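# Seat electronic module flat in press fixture pocket

## Task

Put the electronic module into the pocket of the black fixture beneath the press head so that it lies flat and its cut (chamfered) corner sits in the corner of the pocket that is filled in.

## Robot and tools

Robot: two arms, left_arm and right_arm, each ending in a five-finger hand. The right arm has a right hand and the left arm has its mirror image, a left hand. The base of left_arm is at (-0.006, +0.298, +0.034) m and the base of right_arm is at (-0.044, -0.370, +0.028) m, both turned almost not at all about z. A post stands on the floor behind the arms. Loose objects may occasionally get a brief shove from outside.

Frames: the scene frame has its origin at table-top height, halfway between the arms' nominal bases, with +z up and +x pointing out over the table. left_arm is on the +y side; camera image sides are not the same thing as arm names. Each arm reports and is commanded in its own base frame. Each hand has a hand point that moves with the palm: 0.15 m out from the wrist flange along the fingers and 0.05 m in front of the palm. Its +z runs along straight fingers and its +y points out of the palm. Its +x runs across the palm, away from the thumb on the right hand and toward the thumb on the left hand. Straight fingertips reach 0.06 to 0.07 m past the point, about 0.06 m behind it along -y. A bracket on the little-finger side of the wrist sticks out and can strike things.

A row is 28 numbers, each in [-1, 1], and always holds both arms even if one is idle. The order is: left dx, dy, dz, rx, ry, rz; left hand little, ring, middle, index, thumb_bend, thumb_turn, force_limit, speed; then the same fourteen numbers for the right arm. The six pose numbers are offsets, not poses. They are measured from that arm's Hand target at the start of the action (or of the move), along that arm's own base axes, and the turn is taken about the Hand target position. Scale: 1.0 equals 0.6 m for dx, dy, dz and 180 degrees for rx, ry, rz, which form one rotation vector. Every row of an action is counted from that same start, not from the row before, and a repeated offset moves the arm further. Six zeros mean no new request for that arm. Per control step the commanded orientation is clipped to within 40 degrees of the measured one.

Hand numbers are absolute targets. For the fingers and thumb_bend, -1 is straight and +1 is curled or bent. For thumb_turn, -1 puts the thumb beside the palm and +1 puts it opposite the fingers. force_limit runs linearly from about 0 N at -1 to 10 N at +1 at the fingertip; for the two thumb motors +1 means 15 N. speed rises from nearly zero at -1 to full at +0.48, staying full up to +1; a whole finger stroke takes 0.49 s at full speed. For a soft grip close at speed -0.94 or below. With the thumb opposed the hand closes around things about 0.035 to 0.065 m thick. To keep a hand unchanged, resend the eight numbers of its last executed row. If nothing has been sent to it yet, use its hand_measured six values plus hand_force_limit and hand_speed. To squeeze harder, raise force_limit and send a target more closed than hand_measured. To loosen, send a target more open than hand_measured.

Tools:
execute_actions(actions, cameras): actions is a list of actions; each action is up to 15 rows, one per 1/30 s step, and a short action repeats its last row to fill 15 steps. An empty list returns images. cameras takes names, ["all"], [] or null.
move(target, speed, blend, blocking, cameras): target is one row or up to 15 rows. Every row's offsets count from the same Hand targets. speed is the path top speed in m/s, 0.002 to 4.3, default 0.25; turning is capped at twice that in rad/s. It can be one value or one per target. blend, in m, rounds corners of a list; 0 means stop at each. blocking=false returns after about 0.5 s while the move keeps running. Paths are straight, finish together, stop after 10 s, and do not avoid obstacles or the other arm.
wait(seconds, cameras): 0 to 3600 s, no new commands.
stop(cameras): brakes a running move.
zoom_image(camera, region): region is [x0, y0, x1, y1] pixels of the latest full image, at most 504 by 504.
show_instructions(): shows the reference pages.
finished_scene(scene): ends scene 1 for good.

Cameras: cam_high, cam_low, cam_left_wrist, cam_right_wrist, each 672x504.

Results: end_effector_position (m) and end_effector_quat_wxyz per arm in its base frame, which can be a few cm off. Hand target is the last commanded pose after clipping; the next offsets start there. An arm often rests 1 to 3 cm (up to 5 cm) short, mostly low, without any contact; resend the missing distance as an offset. Joint positions, velocities and torques are listed; torques include offsets and noise. hand_measured, hand_stopped_by (moving, target, force, stalled, fault) and hand_load_n follow the six-motor order; a grip that slips shows as hand_load_n dropping toward 0. A move adds a move: line reporting done, off_target, moving, held or fault, plus limits=paced (pose clipped) or limits=held (steps withheld). Step readings list positions at some steps.

Joint ranges (rad): waist -2.880 to 2.880, shoulder 0 to 3.142, elbow 0 to 3.019, wrist pitch -1.693 to 1.571, wrist yaw -1.571 to 1.571, wrist roll -2.094 to 2.094.

Avoid: dropping the module even a few mm, releasing it while it moves, fast impacts, hard pushes into fixed or heavy objects, and anything leaving the table. An arm that hits something keeps pushing until you command its target back past the hand point. Never let the hands or arms press each other, or close one hand on the other's fingers. Overloaded fingers and long holds or stretched poses heat motors: MOTOR HOT appears at 85 °C, and at 100 °C the arm goes limp for 30 to 60 s.

Each tool is called after "Emit:" by a JSON object that holds its "op" and its "data".

Reference images:

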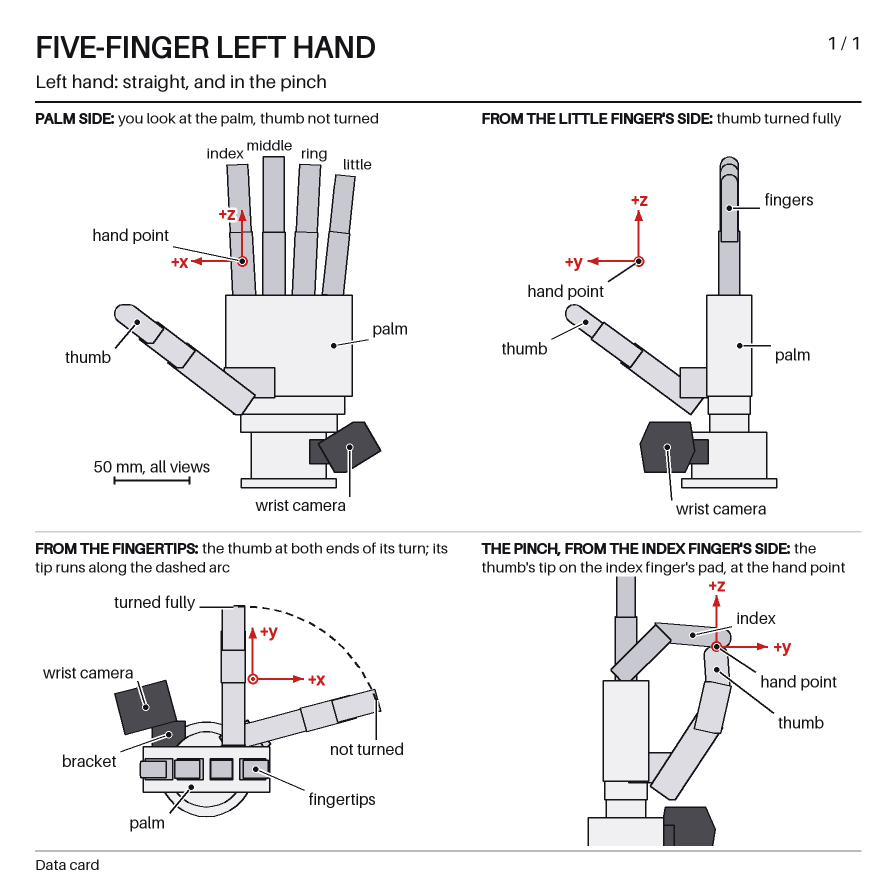

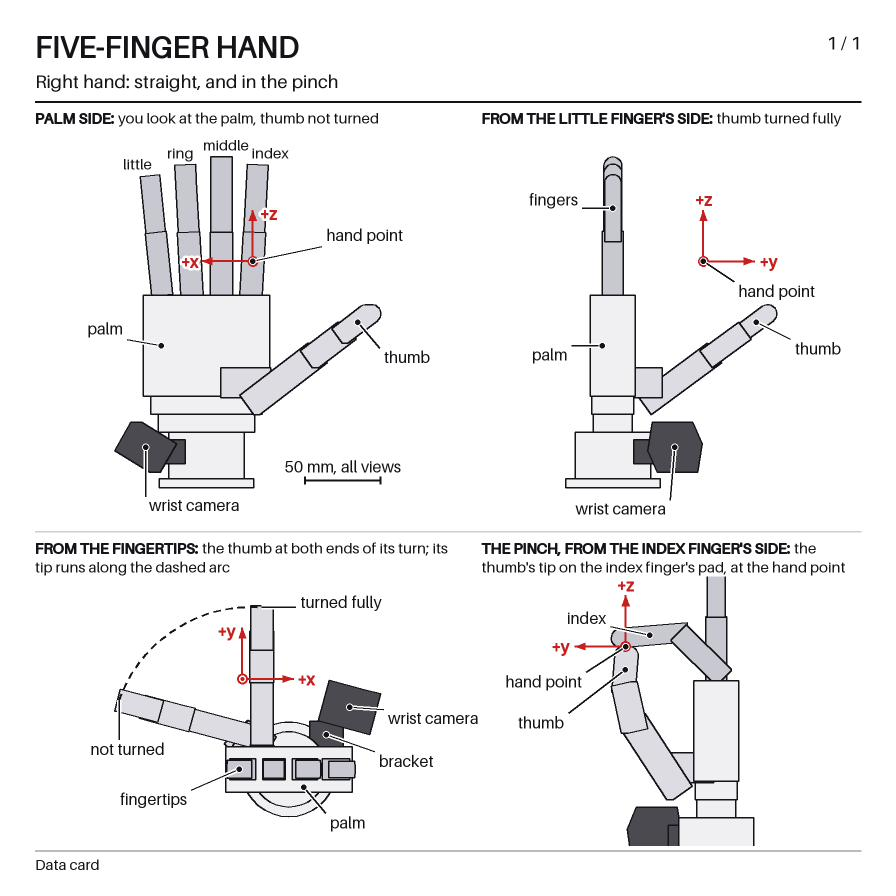

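## Session

Emit:
{"op": "execute_actions", "data": {"actions": []}}

Scene clock: 0.00 s.
left_arm: end_effector_position=(+0.0392, -0.2579, +0.1894) hand_measured=(-1.000, -1.000, -1.000, -1.000, -1.000, -1.000) hand_load_n=(+0.0, +0.0, +0.0, +0.0, +0.0, +0.0) hand_stopped_by=(target, target, target, target, target, target) hand_force_limit=0.00 hand_speed=-0.80 end_effector_quat_wxyz=(+0.004, -0.416, +0.909, +0.041) | right_arm: end_effector_position=(+0.6302, +0.0487, +0.2708) hand_measured=(-1.000, -1.000, -1.000, -1.000, -1.000, -1.000) hand_load_n=(+0.0, +0.0, +0.0, +0.0, +0.0, +0.0) hand_stopped_by=(target, target, target, target, target, target) hand_force_limit=0.00 hand_speed=-0.80 end_effector_quat_wxyz=(+0.045, +0.671, +0.196, +0.713)
Joint positions: left_arm=[-1.205 1.171 1.034 -1.517 -0.003 -0.493] | right_arm=[0.167 1.493 0.815 0.701 -0.054 -1.917]
Joint velocities: within noise
Joint torques (N m): no reading
Heat: left arm: hottest waist 29 °C; right arm: hottest wrist yaw 32 °C.
Hand target: left_arm +0.0434, -0.2677, +0.2022; +0.000, -0.417, +0.909, +0.018 | right_arm +0.6350, +0.0538, +0.2876; +0.044, +0.658, +0.198, +0.725

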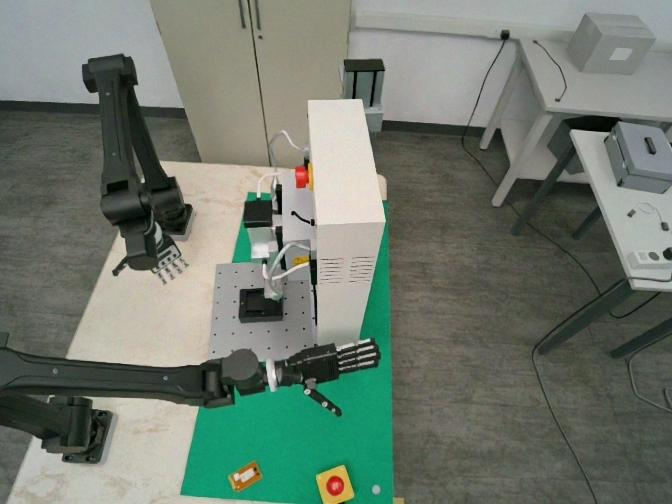

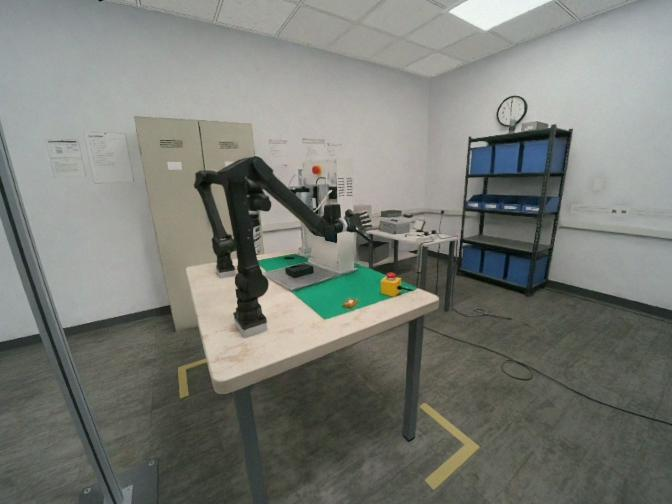

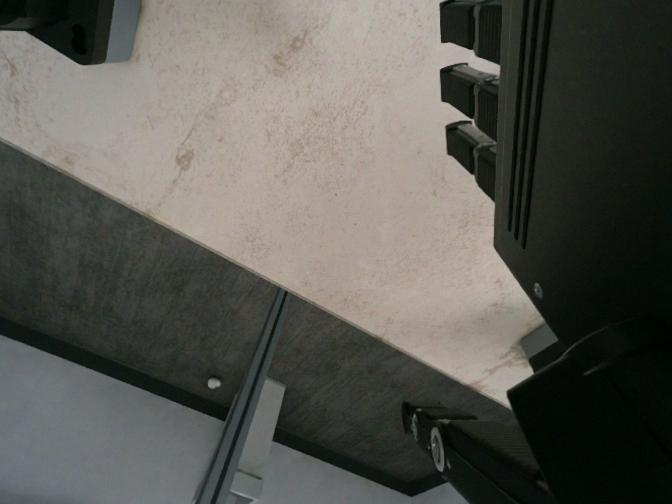

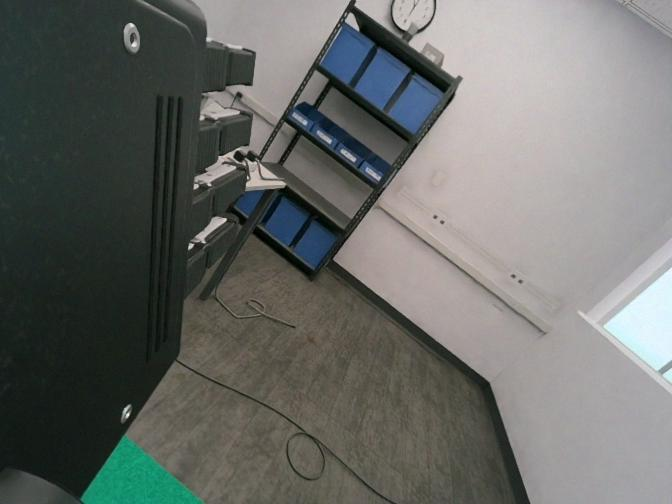

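Emit:
{"op": "zoom_image", "data": {"camera": "cam_high", "region": [180, 430, 300, 504]}}

Emit:
{"op": "zoom_image", "data": {"camera": "cam_high", "region": [190, 180, 350, 340]}}

Emit:
{"op": "zoom_image", "data": {"camera": "cam_low", "region": [180, 140, 440, 340]}}

Scaled by 4.200 from the camera's image (finer frame: 960x720).

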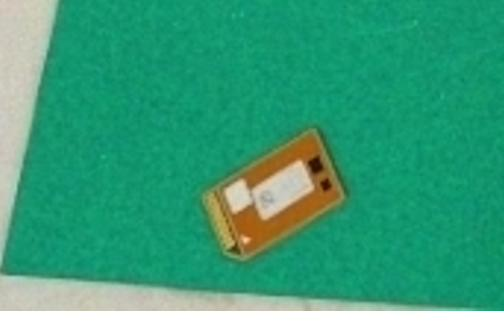

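Scaled by 3.150 from the camera's image (finer frame: 960x720).

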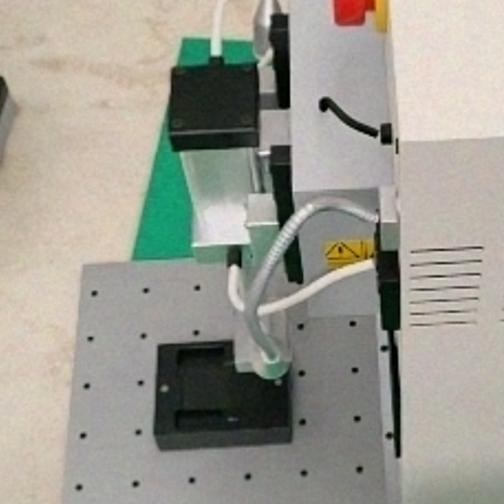

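Scaled by 1.938 from the camera's image (finer frame: 960x720).

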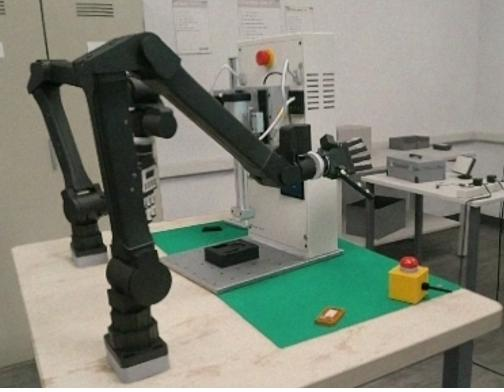

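Emit:
{"op": "zoom_image", "data": {"camera": "cam_low", "region": [250, 235, 430, 325]}}

Emit:
{"op": "zoom_image", "data": {"camera": "cam_high", "region": [225, 280, 305, 340]}}

Emit:
{"op": "zoom_image", "data": {"camera": "cam_high", "region": [220, 450, 270, 500]}}

Scaled by 2.800 from the camera's image (finer frame: 960x720).

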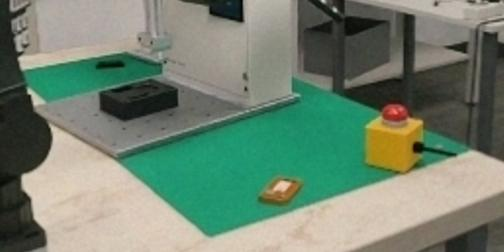

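Scaled by 6.300 from the camera's image (finer frame: 960x720).

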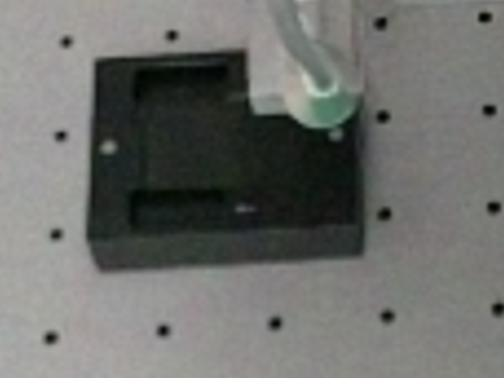

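Scaled by 10.080 from the camera's image (finer frame: 960x720).

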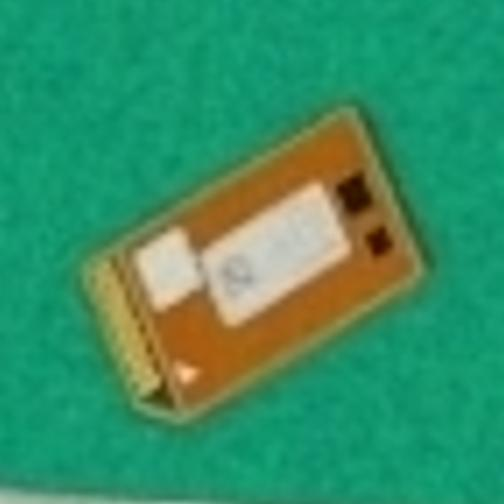

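Emit:
{"op": "zoom_image", "data": {"camera": "cam_high", "region": [236, 284, 288, 324]}}

Emit:
{"op": "zoom_image", "data": {"camera": "cam_low", "region": [280, 230, 345, 285]}}

Scaled by 9.692 from the camera's image (finer frame: 960x720).

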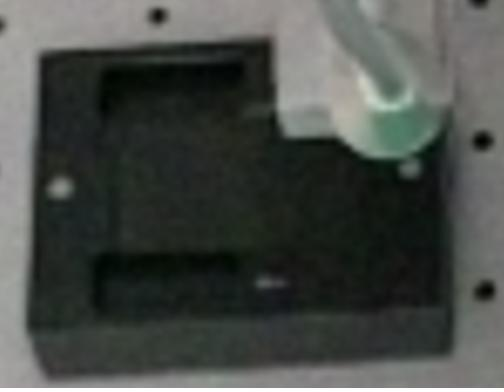

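Scaled by 7.754 from the camera's image (finer frame: 960x720).

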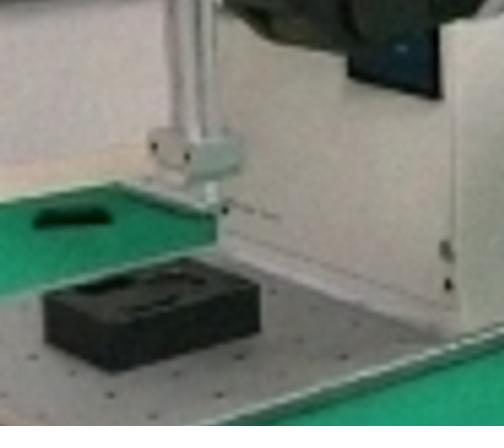

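Emit:
{"op": "move", "data": {"target": [0,0,0,0,0,0,-1,-1,-1,-1,-1,-1,0,-0.8,-0.392,-0.2,0,0.4537,0.4018,-0.505,-1,-1,-1,-1,-1,-1,0,-0.8], "speed": 0.3, "cameras": ["all"]}}

Scene clock: 9.70 s.
left_arm: end_effector_position=(+0.0392, -0.2579, +0.1894) hand_measured=(-1.000, -1.000, -1.000, -1.000, -1.000, -1.000) hand_load_n=(+0.0, +0.0, +0.0, +0.0, +0.0, +0.0) hand_stopped_by=(target, target, target, target, target, target) hand_force_limit=0.00 hand_speed=-0.80 end_effector_quat_wxyz=(+0.004, -0.416, +0.909, +0.041) | right_arm: end_effector_position=(+0.3844, -0.0651, +0.2729) hand_measured=(-1.000, -1.000, -1.000, -1.000, -1.000, -1.000) hand_load_n=(+0.0, +0.0, +0.0, +0.0, +0.0, +0.0) hand_stopped_by=(target, target, target, target, target, target) hand_force_limit=0.00 hand_speed=-0.80 end_effector_quat_wxyz=(+0.014, +0.713, -0.701, -0.014)
Joint positions: left_arm=[-1.205 1.171 1.034 -1.517 -0.003 -0.493] | right_arm=[-0.206 1.556 1.631 -1.683 0.008 -0.222]
Joint torques (N m): left_arm=[-1.49 -6.12 10.4 0.32 -0.08 0.1] | right_arm=[1.44 -11.05 12.03 -0.35 -0.14 0.11]
Heat: left arm: hottest waist 29 °C; right arm: hottest wrist yaw 31 °C.
Hand target: left_arm +0.0434, -0.2677, +0.2022; +0.000, -0.417, +0.909, +0.018 | right_arm +0.3998, -0.0662, +0.2876; +0.000, +0.707, -0.707, +0.000
Off the commanded pose: left_arm 0.017 m, 3 deg | right_arm 0.021 m, 2 deg.
move: off_target (right_arm)

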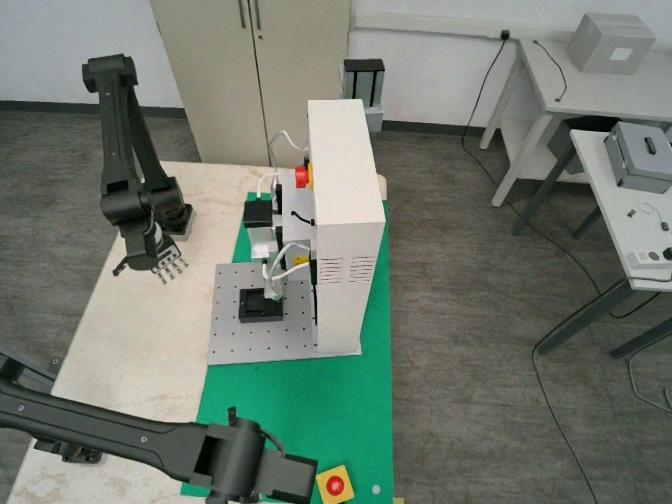

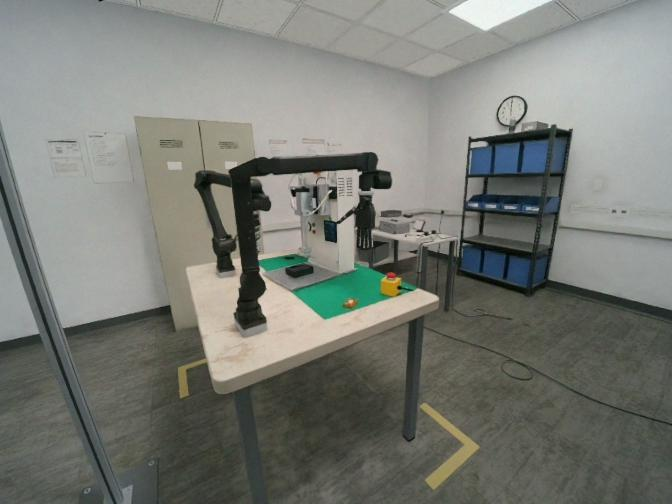

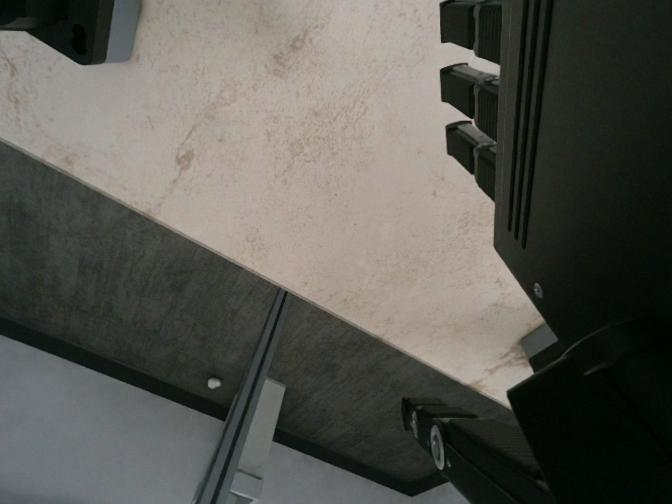

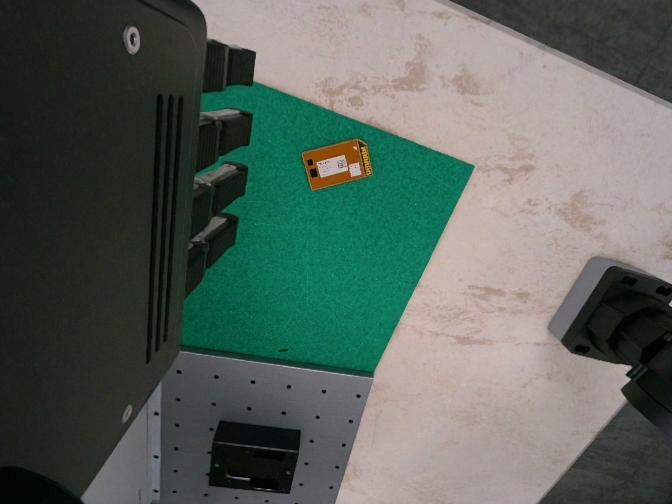

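Emit:
{"op": "zoom_image", "data": {"camera": "cam_right_wrist", "region": [190, 405, 320, 504]}}

Emit:
{"op": "zoom_image", "data": {"camera": "cam_right_wrist", "region": [280, 115, 400, 205]}}

Scaled by 3.877 from the camera's image (finer frame: 960x720).

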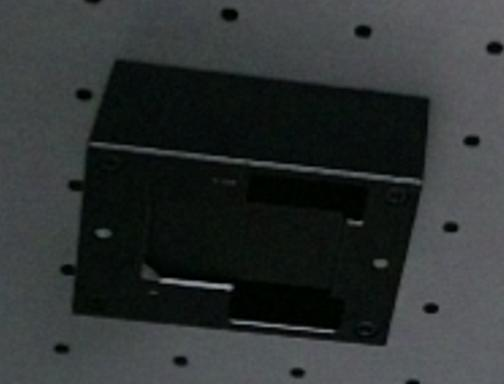

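Scaled by 4.200 from the camera's image (finer frame: 960x720).

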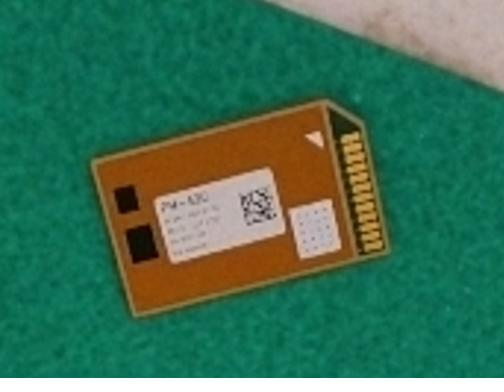

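Emit:
{"op": "move", "data": {"target": [0,0,0,0,0,0,-1,-1,-1,-1,-1,-1,0,-0.8,-0.13,0.24,0.03,0,0,0,-1,-1,-1,-1,-1,-1,0,-0.8], "speed": 0.3, "cameras": ["cam_right_wrist", "cam_high"]}}

Emit:
{"op": "zoom_image", "data": {"camera": "cam_right_wrist", "region": [180, 250, 400, 450]}}

Scene clock: 12.87 s.
left_arm: end_effector_position=(+0.0392, -0.2579, +0.1894) hand_measured=(-1.000, -1.000, -1.000, -1.000, -1.000, -1.000) hand_load_n=(+0.0, +0.0, +0.0, +0.0, +0.0, +0.0) hand_stopped_by=(target, target, target, target, target, target) hand_force_limit=0.00 hand_speed=-0.80 end_effector_quat_wxyz=(+0.004, -0.416, +0.909, +0.041) | right_arm: end_effector_position=(+0.3254, +0.0798, +0.3071) hand_measured=(-1.000, -1.000, -1.000, -1.000, -1.000, -1.000) hand_load_n=(+0.0, +0.0, +0.0, +0.0, +0.0, +0.0) hand_stopped_by=(target, target, target, target, target, target) hand_force_limit=0.00 hand_speed=-0.80 end_effector_quat_wxyz=(-0.014, +0.713, -0.701, +0.005)
Joint positions: left_arm=[-1.205 1.171 1.034 -1.517 -0.003 -0.493] | right_arm=[0.126 1.349 1.511 -1.705 -0.008 0.108]
Joint torques (N m): left_arm=[-1.49 -6.18 10.4 0.32 -0.08 0.1] | right_arm=[1.85 -8.94 7.04 -0.12 0.08 0.09]
Heat: left arm: hottest waist 29 °C; right arm: hottest wrist yaw 31 °C.
Hand target: left_arm +0.0434, -0.2677, +0.2022; +0.000, -0.417, +0.909, +0.018 | right_arm +0.3218, +0.0778, +0.3056; +0.000, +0.707, -0.707, +0.000
Off the commanded pose: left_arm 0.017 m, 3 deg | right_arm 0.004 m, 2 deg.
joint sent to its limit (right arm) — joint 4 (wrist pitch), lower limit. The joint targets are off in position, not in orientation.
move: done
Images, in order (width x height): cam_high 672x504, cam_right_wrist 672x504.

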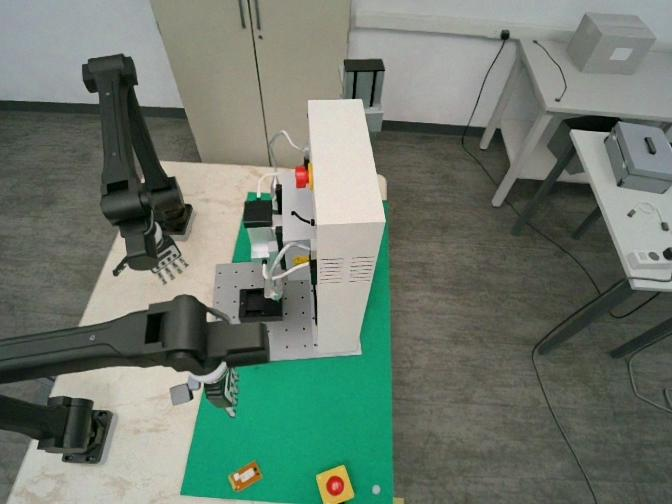

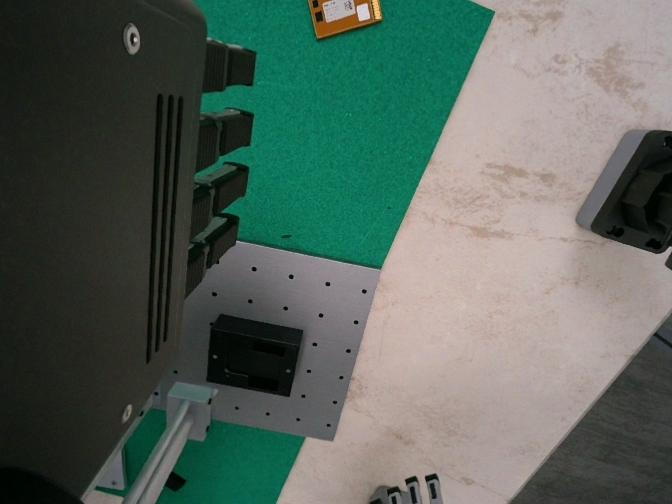

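Scaled by 2.291 from the camera's image (finer frame: 960x720).

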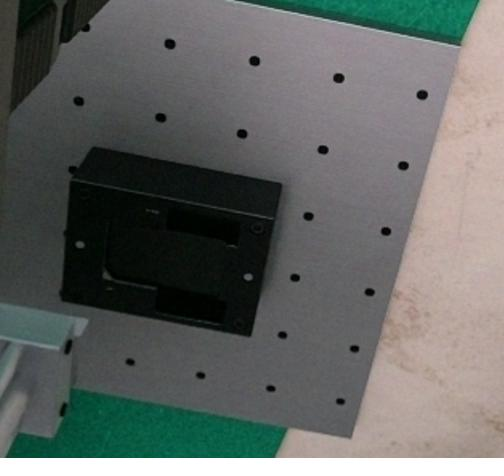

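Emit:
{"op": "move", "data": {"target": [0,0,0,0,0,0,-1,-1,-1,-1,-1,-1,0,-0.8,-0.153,0.265,0.04,0.1001,-0.2363,0.2421,-1,-1,-1,-1,-1,-1,0,-0.8], "speed": 0.3, "cameras": ["cam_right_wrist", "cam_high"]}}

Emit:
{"op": "zoom_image", "data": {"camera": "cam_right_wrist", "region": [180, 150, 500, 450]}}

Scene clock: 15.97 s.
left_arm: end_effector_position=(+0.0392, -0.2579, +0.1894) hand_measured=(-1.000, -1.000, -1.000, -1.000, -1.000, -1.000) hand_load_n=(+0.0, +0.0, +0.0, +0.0, -0.5, +0.0) hand_stopped_by=(target, target, target, target, target, target) hand_force_limit=0.00 hand_speed=-0.80 end_effector_quat_wxyz=(+0.004, -0.416, +0.909, +0.041) | right_arm: end_effector_position=(+0.2556, +0.1867, +0.3232) hand_measured=(-1.000, -1.000, -1.000, -1.000, -1.000, -1.000) hand_load_n=(+0.0, +0.0, +0.0, +0.0, +0.0, +0.0) hand_stopped_by=(target, target, target, target, target, target) hand_force_limit=0.00 hand_speed=-0.80 end_effector_quat_wxyz=(-0.247, +0.836, -0.480, +0.099)
Joint positions: left_arm=[-1.205 1.171 1.034 -1.517 -0.003 -0.493] | right_arm=[0.48 0.969 1.237 -1.309 -0.096 -0.021]
Joint torques (N m): left_arm=[-1.55 -6.18 10.4 0.31 -0.08 0.1] | right_arm=[0.62 -3.31 9.13 0.92 -0.01 0.02]
Heat: left arm: hottest waist 29 °C; right arm: hottest wrist yaw 31 °C.
Hand target: left_arm +0.0434, -0.2677, +0.2022; +0.000, -0.417, +0.909, +0.018 | right_arm +0.2600, +0.1842, +0.3253; -0.246, +0.831, -0.489, +0.099 (not the last commanded pose)
Off the commanded pose: left_arm 0.017 m, 3 deg | right_arm 0.057 m, 21 deg.
move: held (right_arm; a check stopped the path); limits=held
pose unreachable (right arm): on one or more control steps of this call, first in action 0 (counted from 0), this arm could not follow its commanded pose, so it was not sent that pose on those steps. It may still have moved: this result reports where it is.
cause: moving toward the commanded pose would bring a part of the arm too close to another arm (a part of this arm just beyond joint 6 (wrist roll) and a part of the left arm just beyond its joint 4 (wrist pitch), at the place that arm is still heading or pushing toward).
Images, in order (width x height): cam_high 672x504, cam_right_wrist 672x504.

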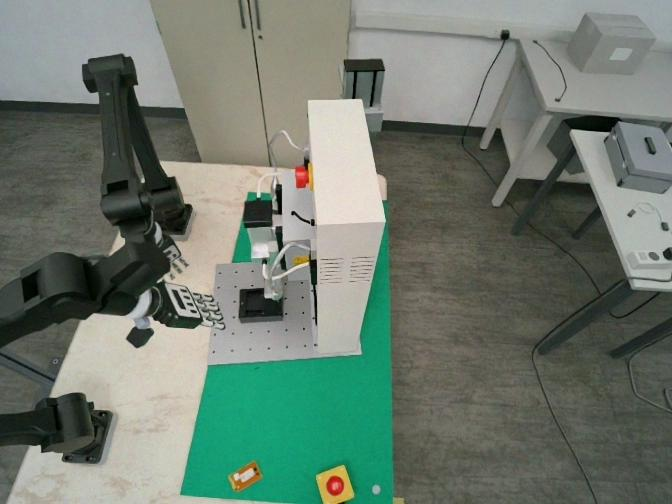

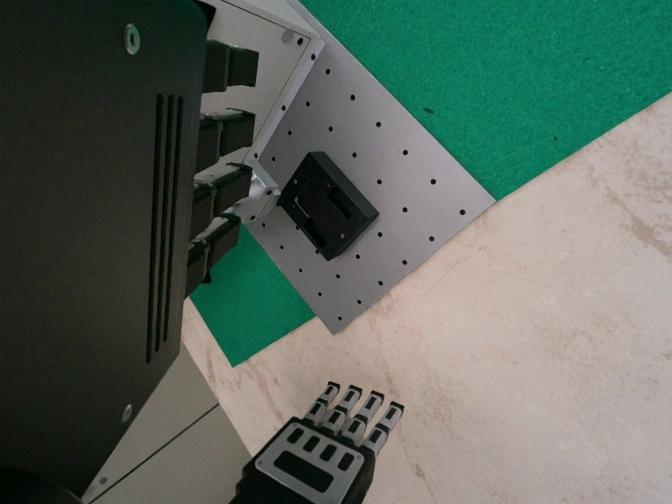

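Scaled by 1.575 from the camera's image (finer frame: 960x720).

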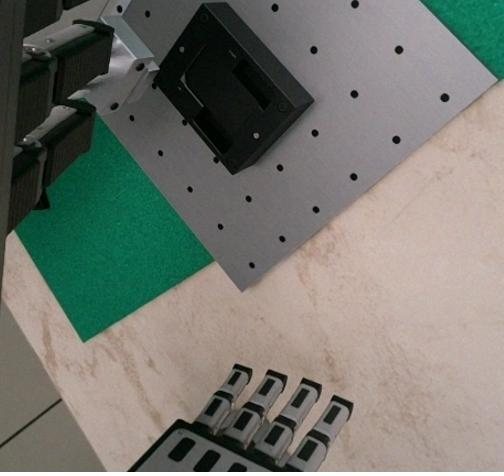

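Emit:
{"op": "zoom_image", "data": {"camera": "cam_right_wrist", "region": [235, 135, 395, 275]}}

Scaled by 3.150 from the camera's image (finer frame: 960x720).

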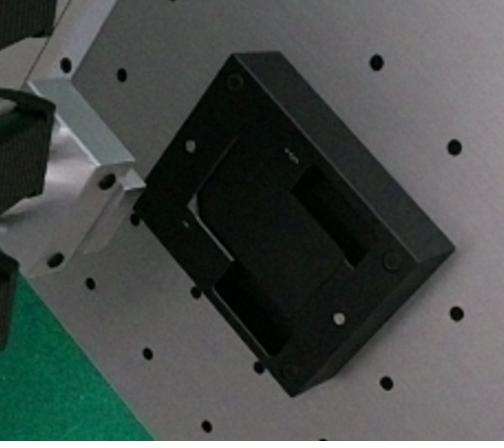

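Emit:
{"op": "move", "data": {"target": [[0.18,0.333,0.03,0,0,0,-1,-1,-1,-1,-1,-1,0,-0.8,0,0,0,0,0,0,-1,-1,-1,-1,-1,-1,0,-0.8],[0.12,0.65,0.03,0,0,0,-1,-1,-1,-1,-1,-1,0,-0.8,0,0,0,0,0,0,-1,-1,-1,-1,-1,-1,0,-0.8]], "speed": 0.3, "blend": 0.05, "cameras": ["cam_right_wrist", "cam_high", "cam_left_wrist"]}}

Scene clock: 26.20 s.
left_arm: end_effector_position=(+0.1054, +0.1128, +0.2090) hand_measured=(-1.000, -1.000, -1.000, -1.000, -1.000, -1.000) hand_load_n=(+0.0, +0.0, +0.0, +0.0, +0.0, +0.0) hand_stopped_by=(target, target, target, target, target, target) hand_force_limit=0.00 hand_speed=-0.80 end_effector_quat_wxyz=(-0.025, -0.414, +0.910, +0.017) | right_arm: end_effector_position=(+0.2556, +0.1867, +0.3232) hand_measured=(-1.000, -1.000, -1.000, -1.000, -1.000, -1.000) hand_load_n=(-0.5, +0.0, +0.0, +0.0, +0.0, +0.0) hand_stopped_by=(target, target, target, target, target, target) hand_force_limit=0.00 hand_speed=-0.80 end_effector_quat_wxyz=(-0.247, +0.836, -0.480, +0.099)
Joint positions: left_arm=[0.481 0.863 0.89 -1.645 -0.036 1.196] | right_arm=[0.48 0.969 1.237 -1.309 -0.096 -0.021]
Joint torques (N m): left_arm=[-0.32 -1.73 10.97 0.85 -0.02 0.19] | right_arm=[0.73 -3.37 9.16 0.94 -0.01 0.02]
Heat: left arm: hottest elbow 31 °C; right arm: hottest wrist yaw 31 °C.
Hand target: left_arm +0.1154, +0.1223, +0.2202; +0.000, -0.417, +0.909, +0.018 | right_arm +0.2600, +0.1842, +0.3253; -0.246, +0.831, -0.489, +0.099
Off the commanded pose: left_arm 0.018 m, 3 deg | right_arm 0.006 m, 1 deg.
move: off_target (left_arm)
Images, in order (width x height): cam_high 672x504, cam_left_wrist 672x504, cam_right_wrist 672x504.

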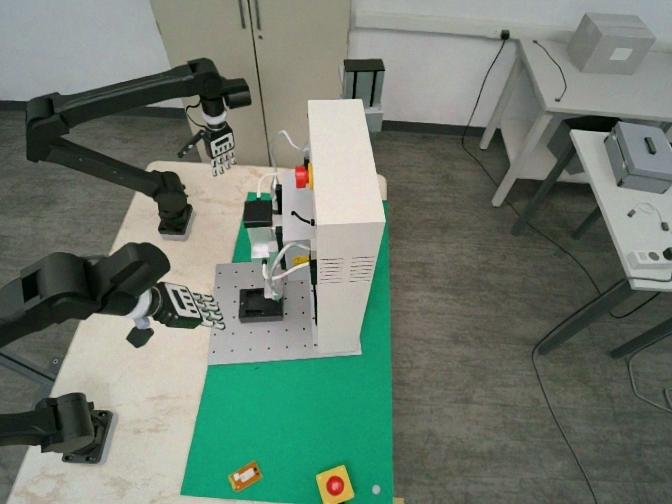

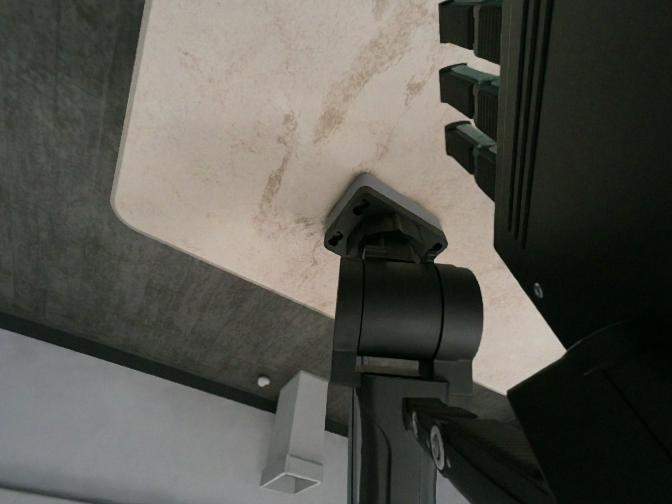

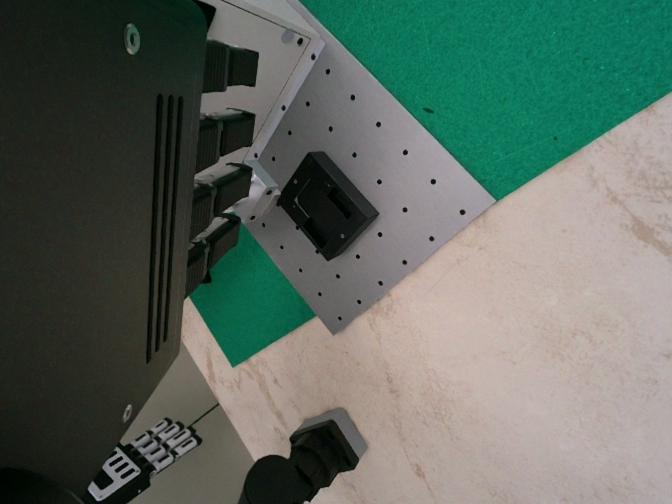

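Emit:
{"op": "move", "data": {"target": [0,0,0,0,0,0,-1,-1,-1,-1,-1,-1,0,-0.8,-0.007,0.0725,-0.275,0.11,-0.1915,0.0526,-1,-1,-1,-1,-1,-1,0,-0.8], "speed": 0.25, "cameras": ["cam_right_wrist", "cam_high", "cam_low"]}}

Emit:
{"op": "zoom_image", "data": {"camera": "cam_right_wrist", "region": [200, 0, 500, 300]}}

Scene clock: 29.07 s.
left_arm: end_effector_position=(+0.1054, +0.1129, +0.2090) hand_measured=(-1.000, -1.000, -1.000, -1.000, -1.000, -1.000) hand_load_n=(+0.0, +0.0, +0.0, +0.0, +0.0, +0.0) hand_stopped_by=(target, target, target, target, target, target) hand_force_limit=0.00 hand_speed=-0.80 end_effector_quat_wxyz=(-0.025, -0.414, +0.910, +0.017) | right_arm: end_effector_position=(+0.2590, +0.2218, +0.1576) hand_measured=(-1.000, -1.000, -1.000, -1.000, -1.000, -1.000) hand_load_n=(+0.0, +0.0, +0.0, +0.0, +0.0, +0.0) hand_stopped_by=(target, target, target, target, target, target) hand_force_limit=0.00 hand_speed=-0.80 end_effector_quat_wxyz=(-0.512, +0.748, -0.351, +0.234)
Joint positions: left_arm=[0.481 0.863 0.89 -1.645 -0.036 1.197] | right_arm=[0.543 0.584 0.362 -0.158 -0.15 -0.049]
Joint torques (N m): left_arm=[-0.32 -1.67 10.99 0.84 -0.02 0.19] | right_arm=[2.61 -0.32 8.44 3.11 -0.23 -0.11]
Heat: left arm: hottest elbow 31 °C; right arm: hottest wrist yaw 31 °C.
Hand target: left_arm +0.1154, +0.1223, +0.2202; +0.000, -0.417, +0.909, +0.018 | right_arm +0.2558, +0.2277, +0.1603; -0.523, +0.747, -0.336, +0.234
Off the commanded pose: left_arm 0.018 m, 3 deg | right_arm 0.007 m, 2 deg.
move: done
Images, in order (width x height): cam_high 672x504, cam_low 672x504, cam_right_wrist 672x504.

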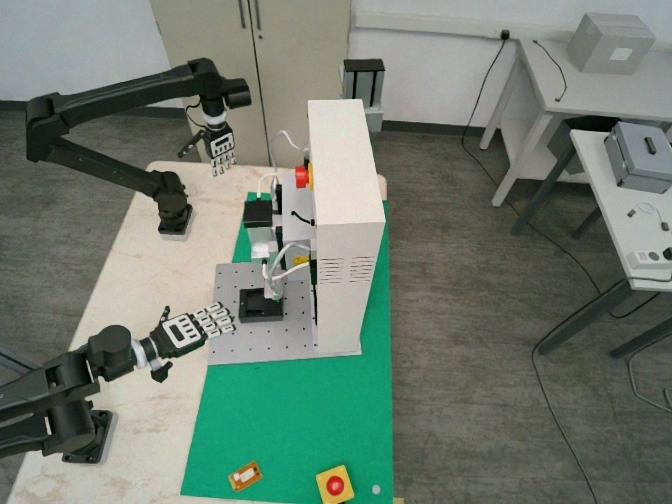

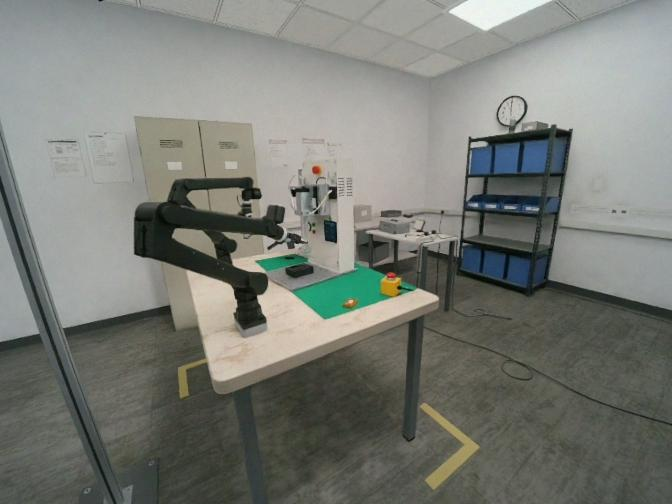

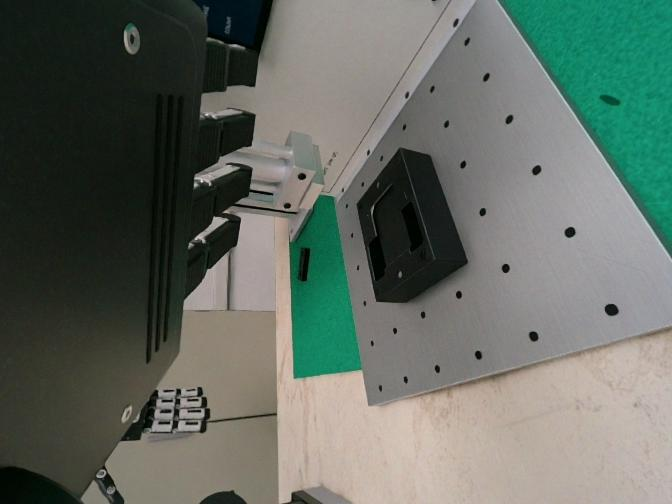

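Scaled by 1.680 from the camera's image (finer frame: 960x720).

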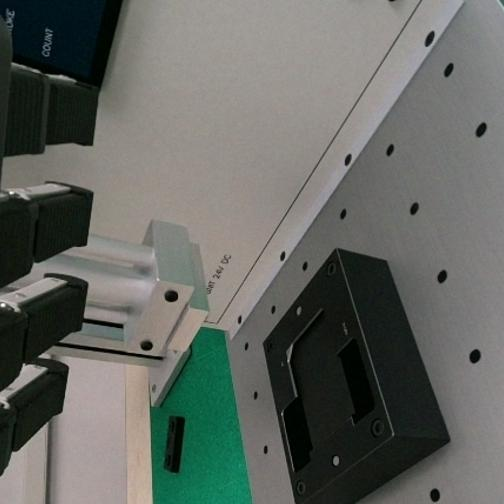

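Emit:
{"op": "move", "data": {"target": [0,0,0,0,0,0,-1,-1,-1,-1,-1,-1,0,-0.8,-0.10,-0.25,0.1,0,0,0,1,1,1,-0.4,-0.8,0.7,0,-0.5], "speed": 0.25, "cameras": ["cam_right_wrist", "cam_high"]}}

Scene clock: 34.80 s.
left_arm: end_effector_position=(+0.1054, +0.1129, +0.2090) hand_measured=(-1.000, -1.000, -1.000, -1.000, -1.000, -1.000) hand_load_n=(+0.0, +0.0, +0.0, +0.0, -0.5, +0.0) hand_stopped_by=(target, target, target, target, target, target) hand_force_limit=0.00 hand_speed=-0.80 end_effector_quat_wxyz=(-0.025, -0.414, +0.910, +0.017) | right_arm: end_effector_position=(+0.1889, +0.0847, +0.1922) hand_measured=(+1.000, +1.000, +1.000, -0.400, -0.800, +0.700) hand_load_n=(+0.0, +0.0, +0.0, +0.0, +0.0, +0.0) hand_stopped_by=(target, target, target, target, target, target) hand_force_limit=0.00 hand_speed=-0.50 end_effector_quat_wxyz=(-0.524, +0.748, -0.349, +0.212)
Joint positions: left_arm=[0.481 0.863 0.89 -1.645 -0.036 1.197] | right_arm=[-0.472 0.308 0.473 -1.016 -1.068 -0.733]
Joint torques (N m): left_arm=[-0.26 -1.73 10.99 0.84 -0.02 0.2] | right_arm=[0.5 3.9 13.08 0.76 -0.92 -0.11]
Heat: left arm: hottest elbow 31 °C; right arm: hottest wrist yaw 31 °C.
Hand target: left_arm +0.1154, +0.1223, +0.2202; +0.000, -0.417, +0.909, +0.018 | right_arm +0.1958, +0.0777, +0.2203; -0.523, +0.747, -0.336, +0.234
Off the commanded pose: left_arm 0.018 m, 3 deg | right_arm 0.030 m, 3 deg.
move: off_target (right_arm)
Images, in order (width x height): cam_high 672x504, cam_right_wrist 672x504.

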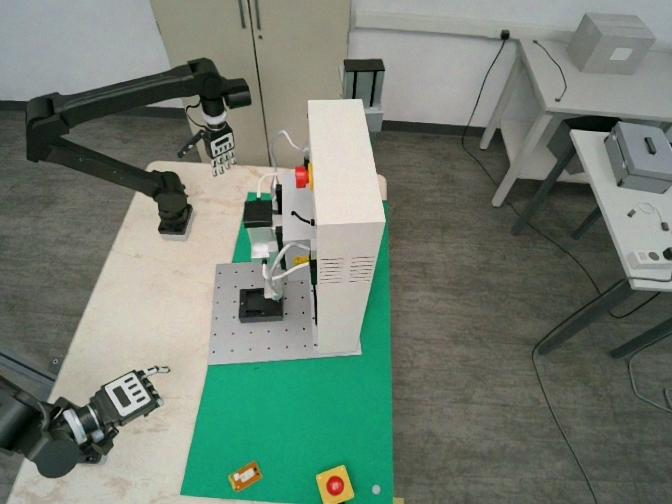

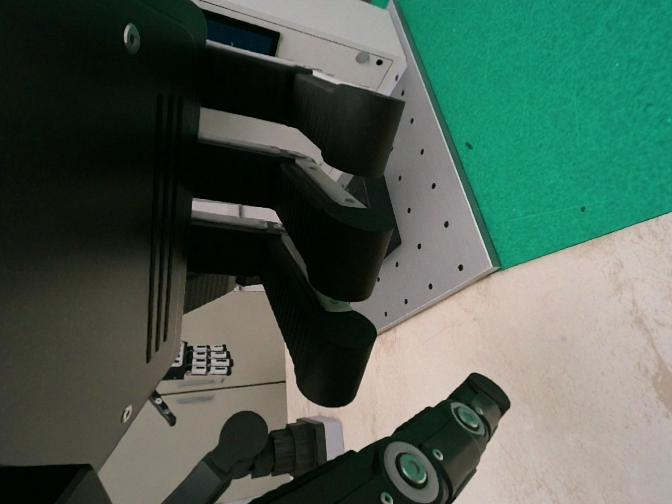

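Emit:
{"op": "move", "data": {"target": [0,0,0,0,0,0,-1,-1,-1,-1,-1,-1,0,-0.8,0.330,-0.246,-0.133,-0.295,0.176,-0.616,1,1,1,-0.4,-0.8,0.7,0,-0.5], "speed": 0.25, "cameras": ["cam_right_wrist", "cam_high","cam_low"]}}

Scene clock: 45.20 s.
left_arm: end_effector_position=(+0.1054, +0.1129, +0.2090) hand_measured=(-1.000, -1.000, -1.000, -1.000, -1.000, -1.000) hand_load_n=(+0.0, +0.0, +0.0, +0.0, +0.0, +0.5) hand_stopped_by=(target, target, target, target, target, target) hand_force_limit=0.00 hand_speed=-0.80 end_effector_quat_wxyz=(-0.025, -0.414, +0.910, +0.017) | right_arm: end_effector_position=(+0.3798, -0.0709, +0.1295) hand_measured=(+1.000, +1.000, +1.000, -0.400, -0.800, +0.700) hand_load_n=(+0.0, +0.0, +0.0, +0.0, +0.0, +0.0) hand_stopped_by=(target, target, target, target, target, target) hand_force_limit=0.00 hand_speed=-0.50 end_effector_quat_wxyz=(-0.285, -0.349, +0.762, -0.465)
Joint positions: left_arm=[0.481 0.863 0.89 -1.645 -0.036 1.197] | right_arm=[0.179 1.702 1.23 -1.689 1.062 1.246]
Joint torques (N m): left_arm=[-0.26 -1.73 10.99 0.85 -0.02 0.19] | right_arm=[0.73 -11.69 9.58 -1.46 0.49 0.08]
Heat: left arm: hottest elbow 31 °C; right arm: hottest wrist yaw 32 °C.
Hand target: left_arm +0.1154, +0.1223, +0.2202; +0.000, -0.417, +0.909, +0.018 | right_arm +0.3938, -0.0699, +0.1405; -0.304, -0.320, +0.763, -0.472
Off the commanded pose: left_arm 0.018 m, 3 deg | right_arm 0.018 m, 4 deg.
joint sent to its limit (right arm) — joint 4 (wrist pitch), lower limit. The joint targets are off in position and orientation.
move: off_target (right_arm)
Images, in order (width x height): cam_high 672x504, cam_low 672x504, cam_right_wrist 672x504.

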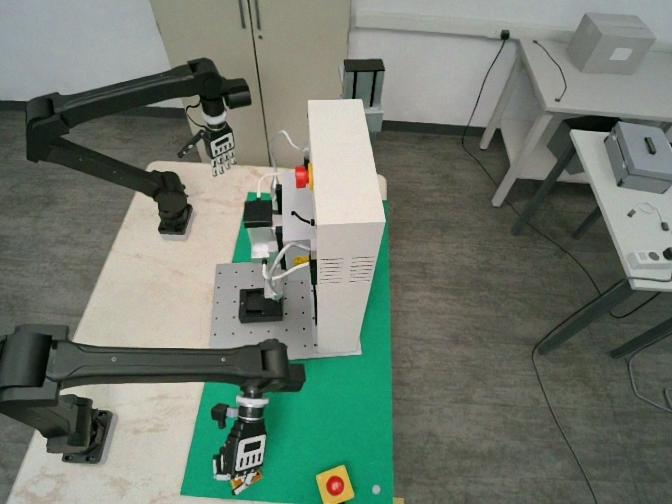

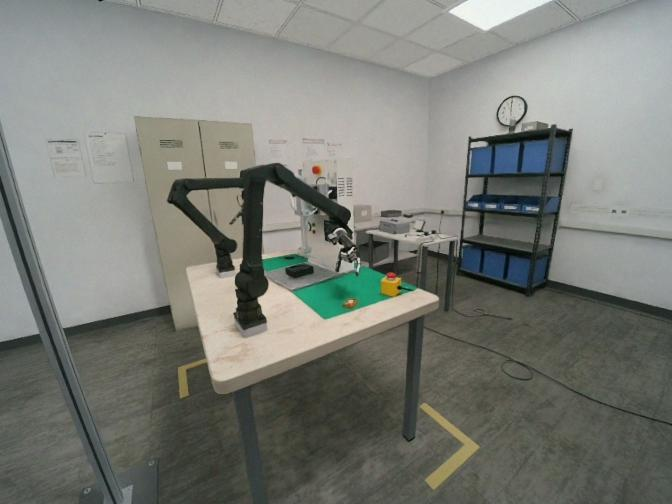

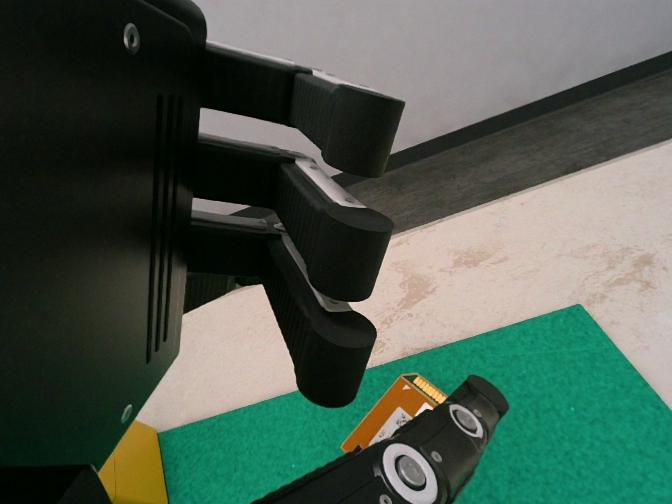

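Emit:
{"op": "zoom_image", "data": {"camera": "cam_high", "region": [200, 420, 290, 504]}}

Emit:
{"op": "zoom_image", "data": {"camera": "cam_low", "region": [300, 210, 410, 320]}}

Emit:
{"op": "zoom_image", "data": {"camera": "cam_right_wrist", "region": [280, 300, 560, 504]}}

Scaled by 5.600 from the camera's image (finer frame: 960x720).

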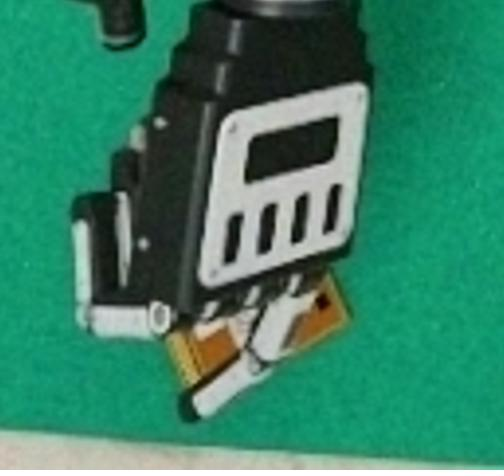

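Scaled by 4.582 from the camera's image (finer frame: 960x720).

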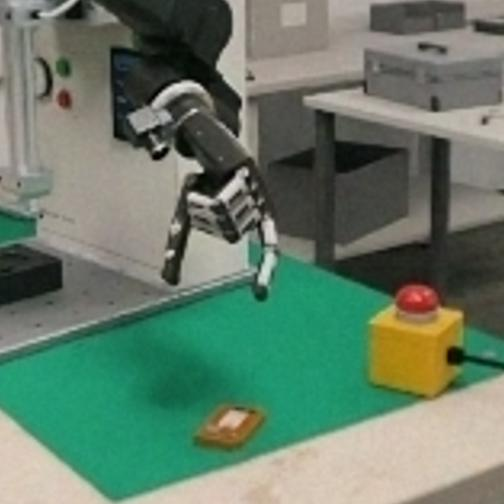

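Scaled by 1.800 from the camera's image (finer frame: 960x720).

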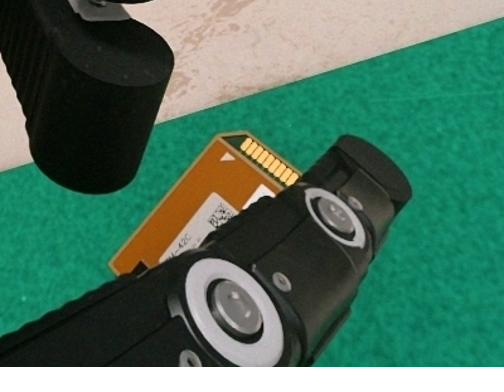

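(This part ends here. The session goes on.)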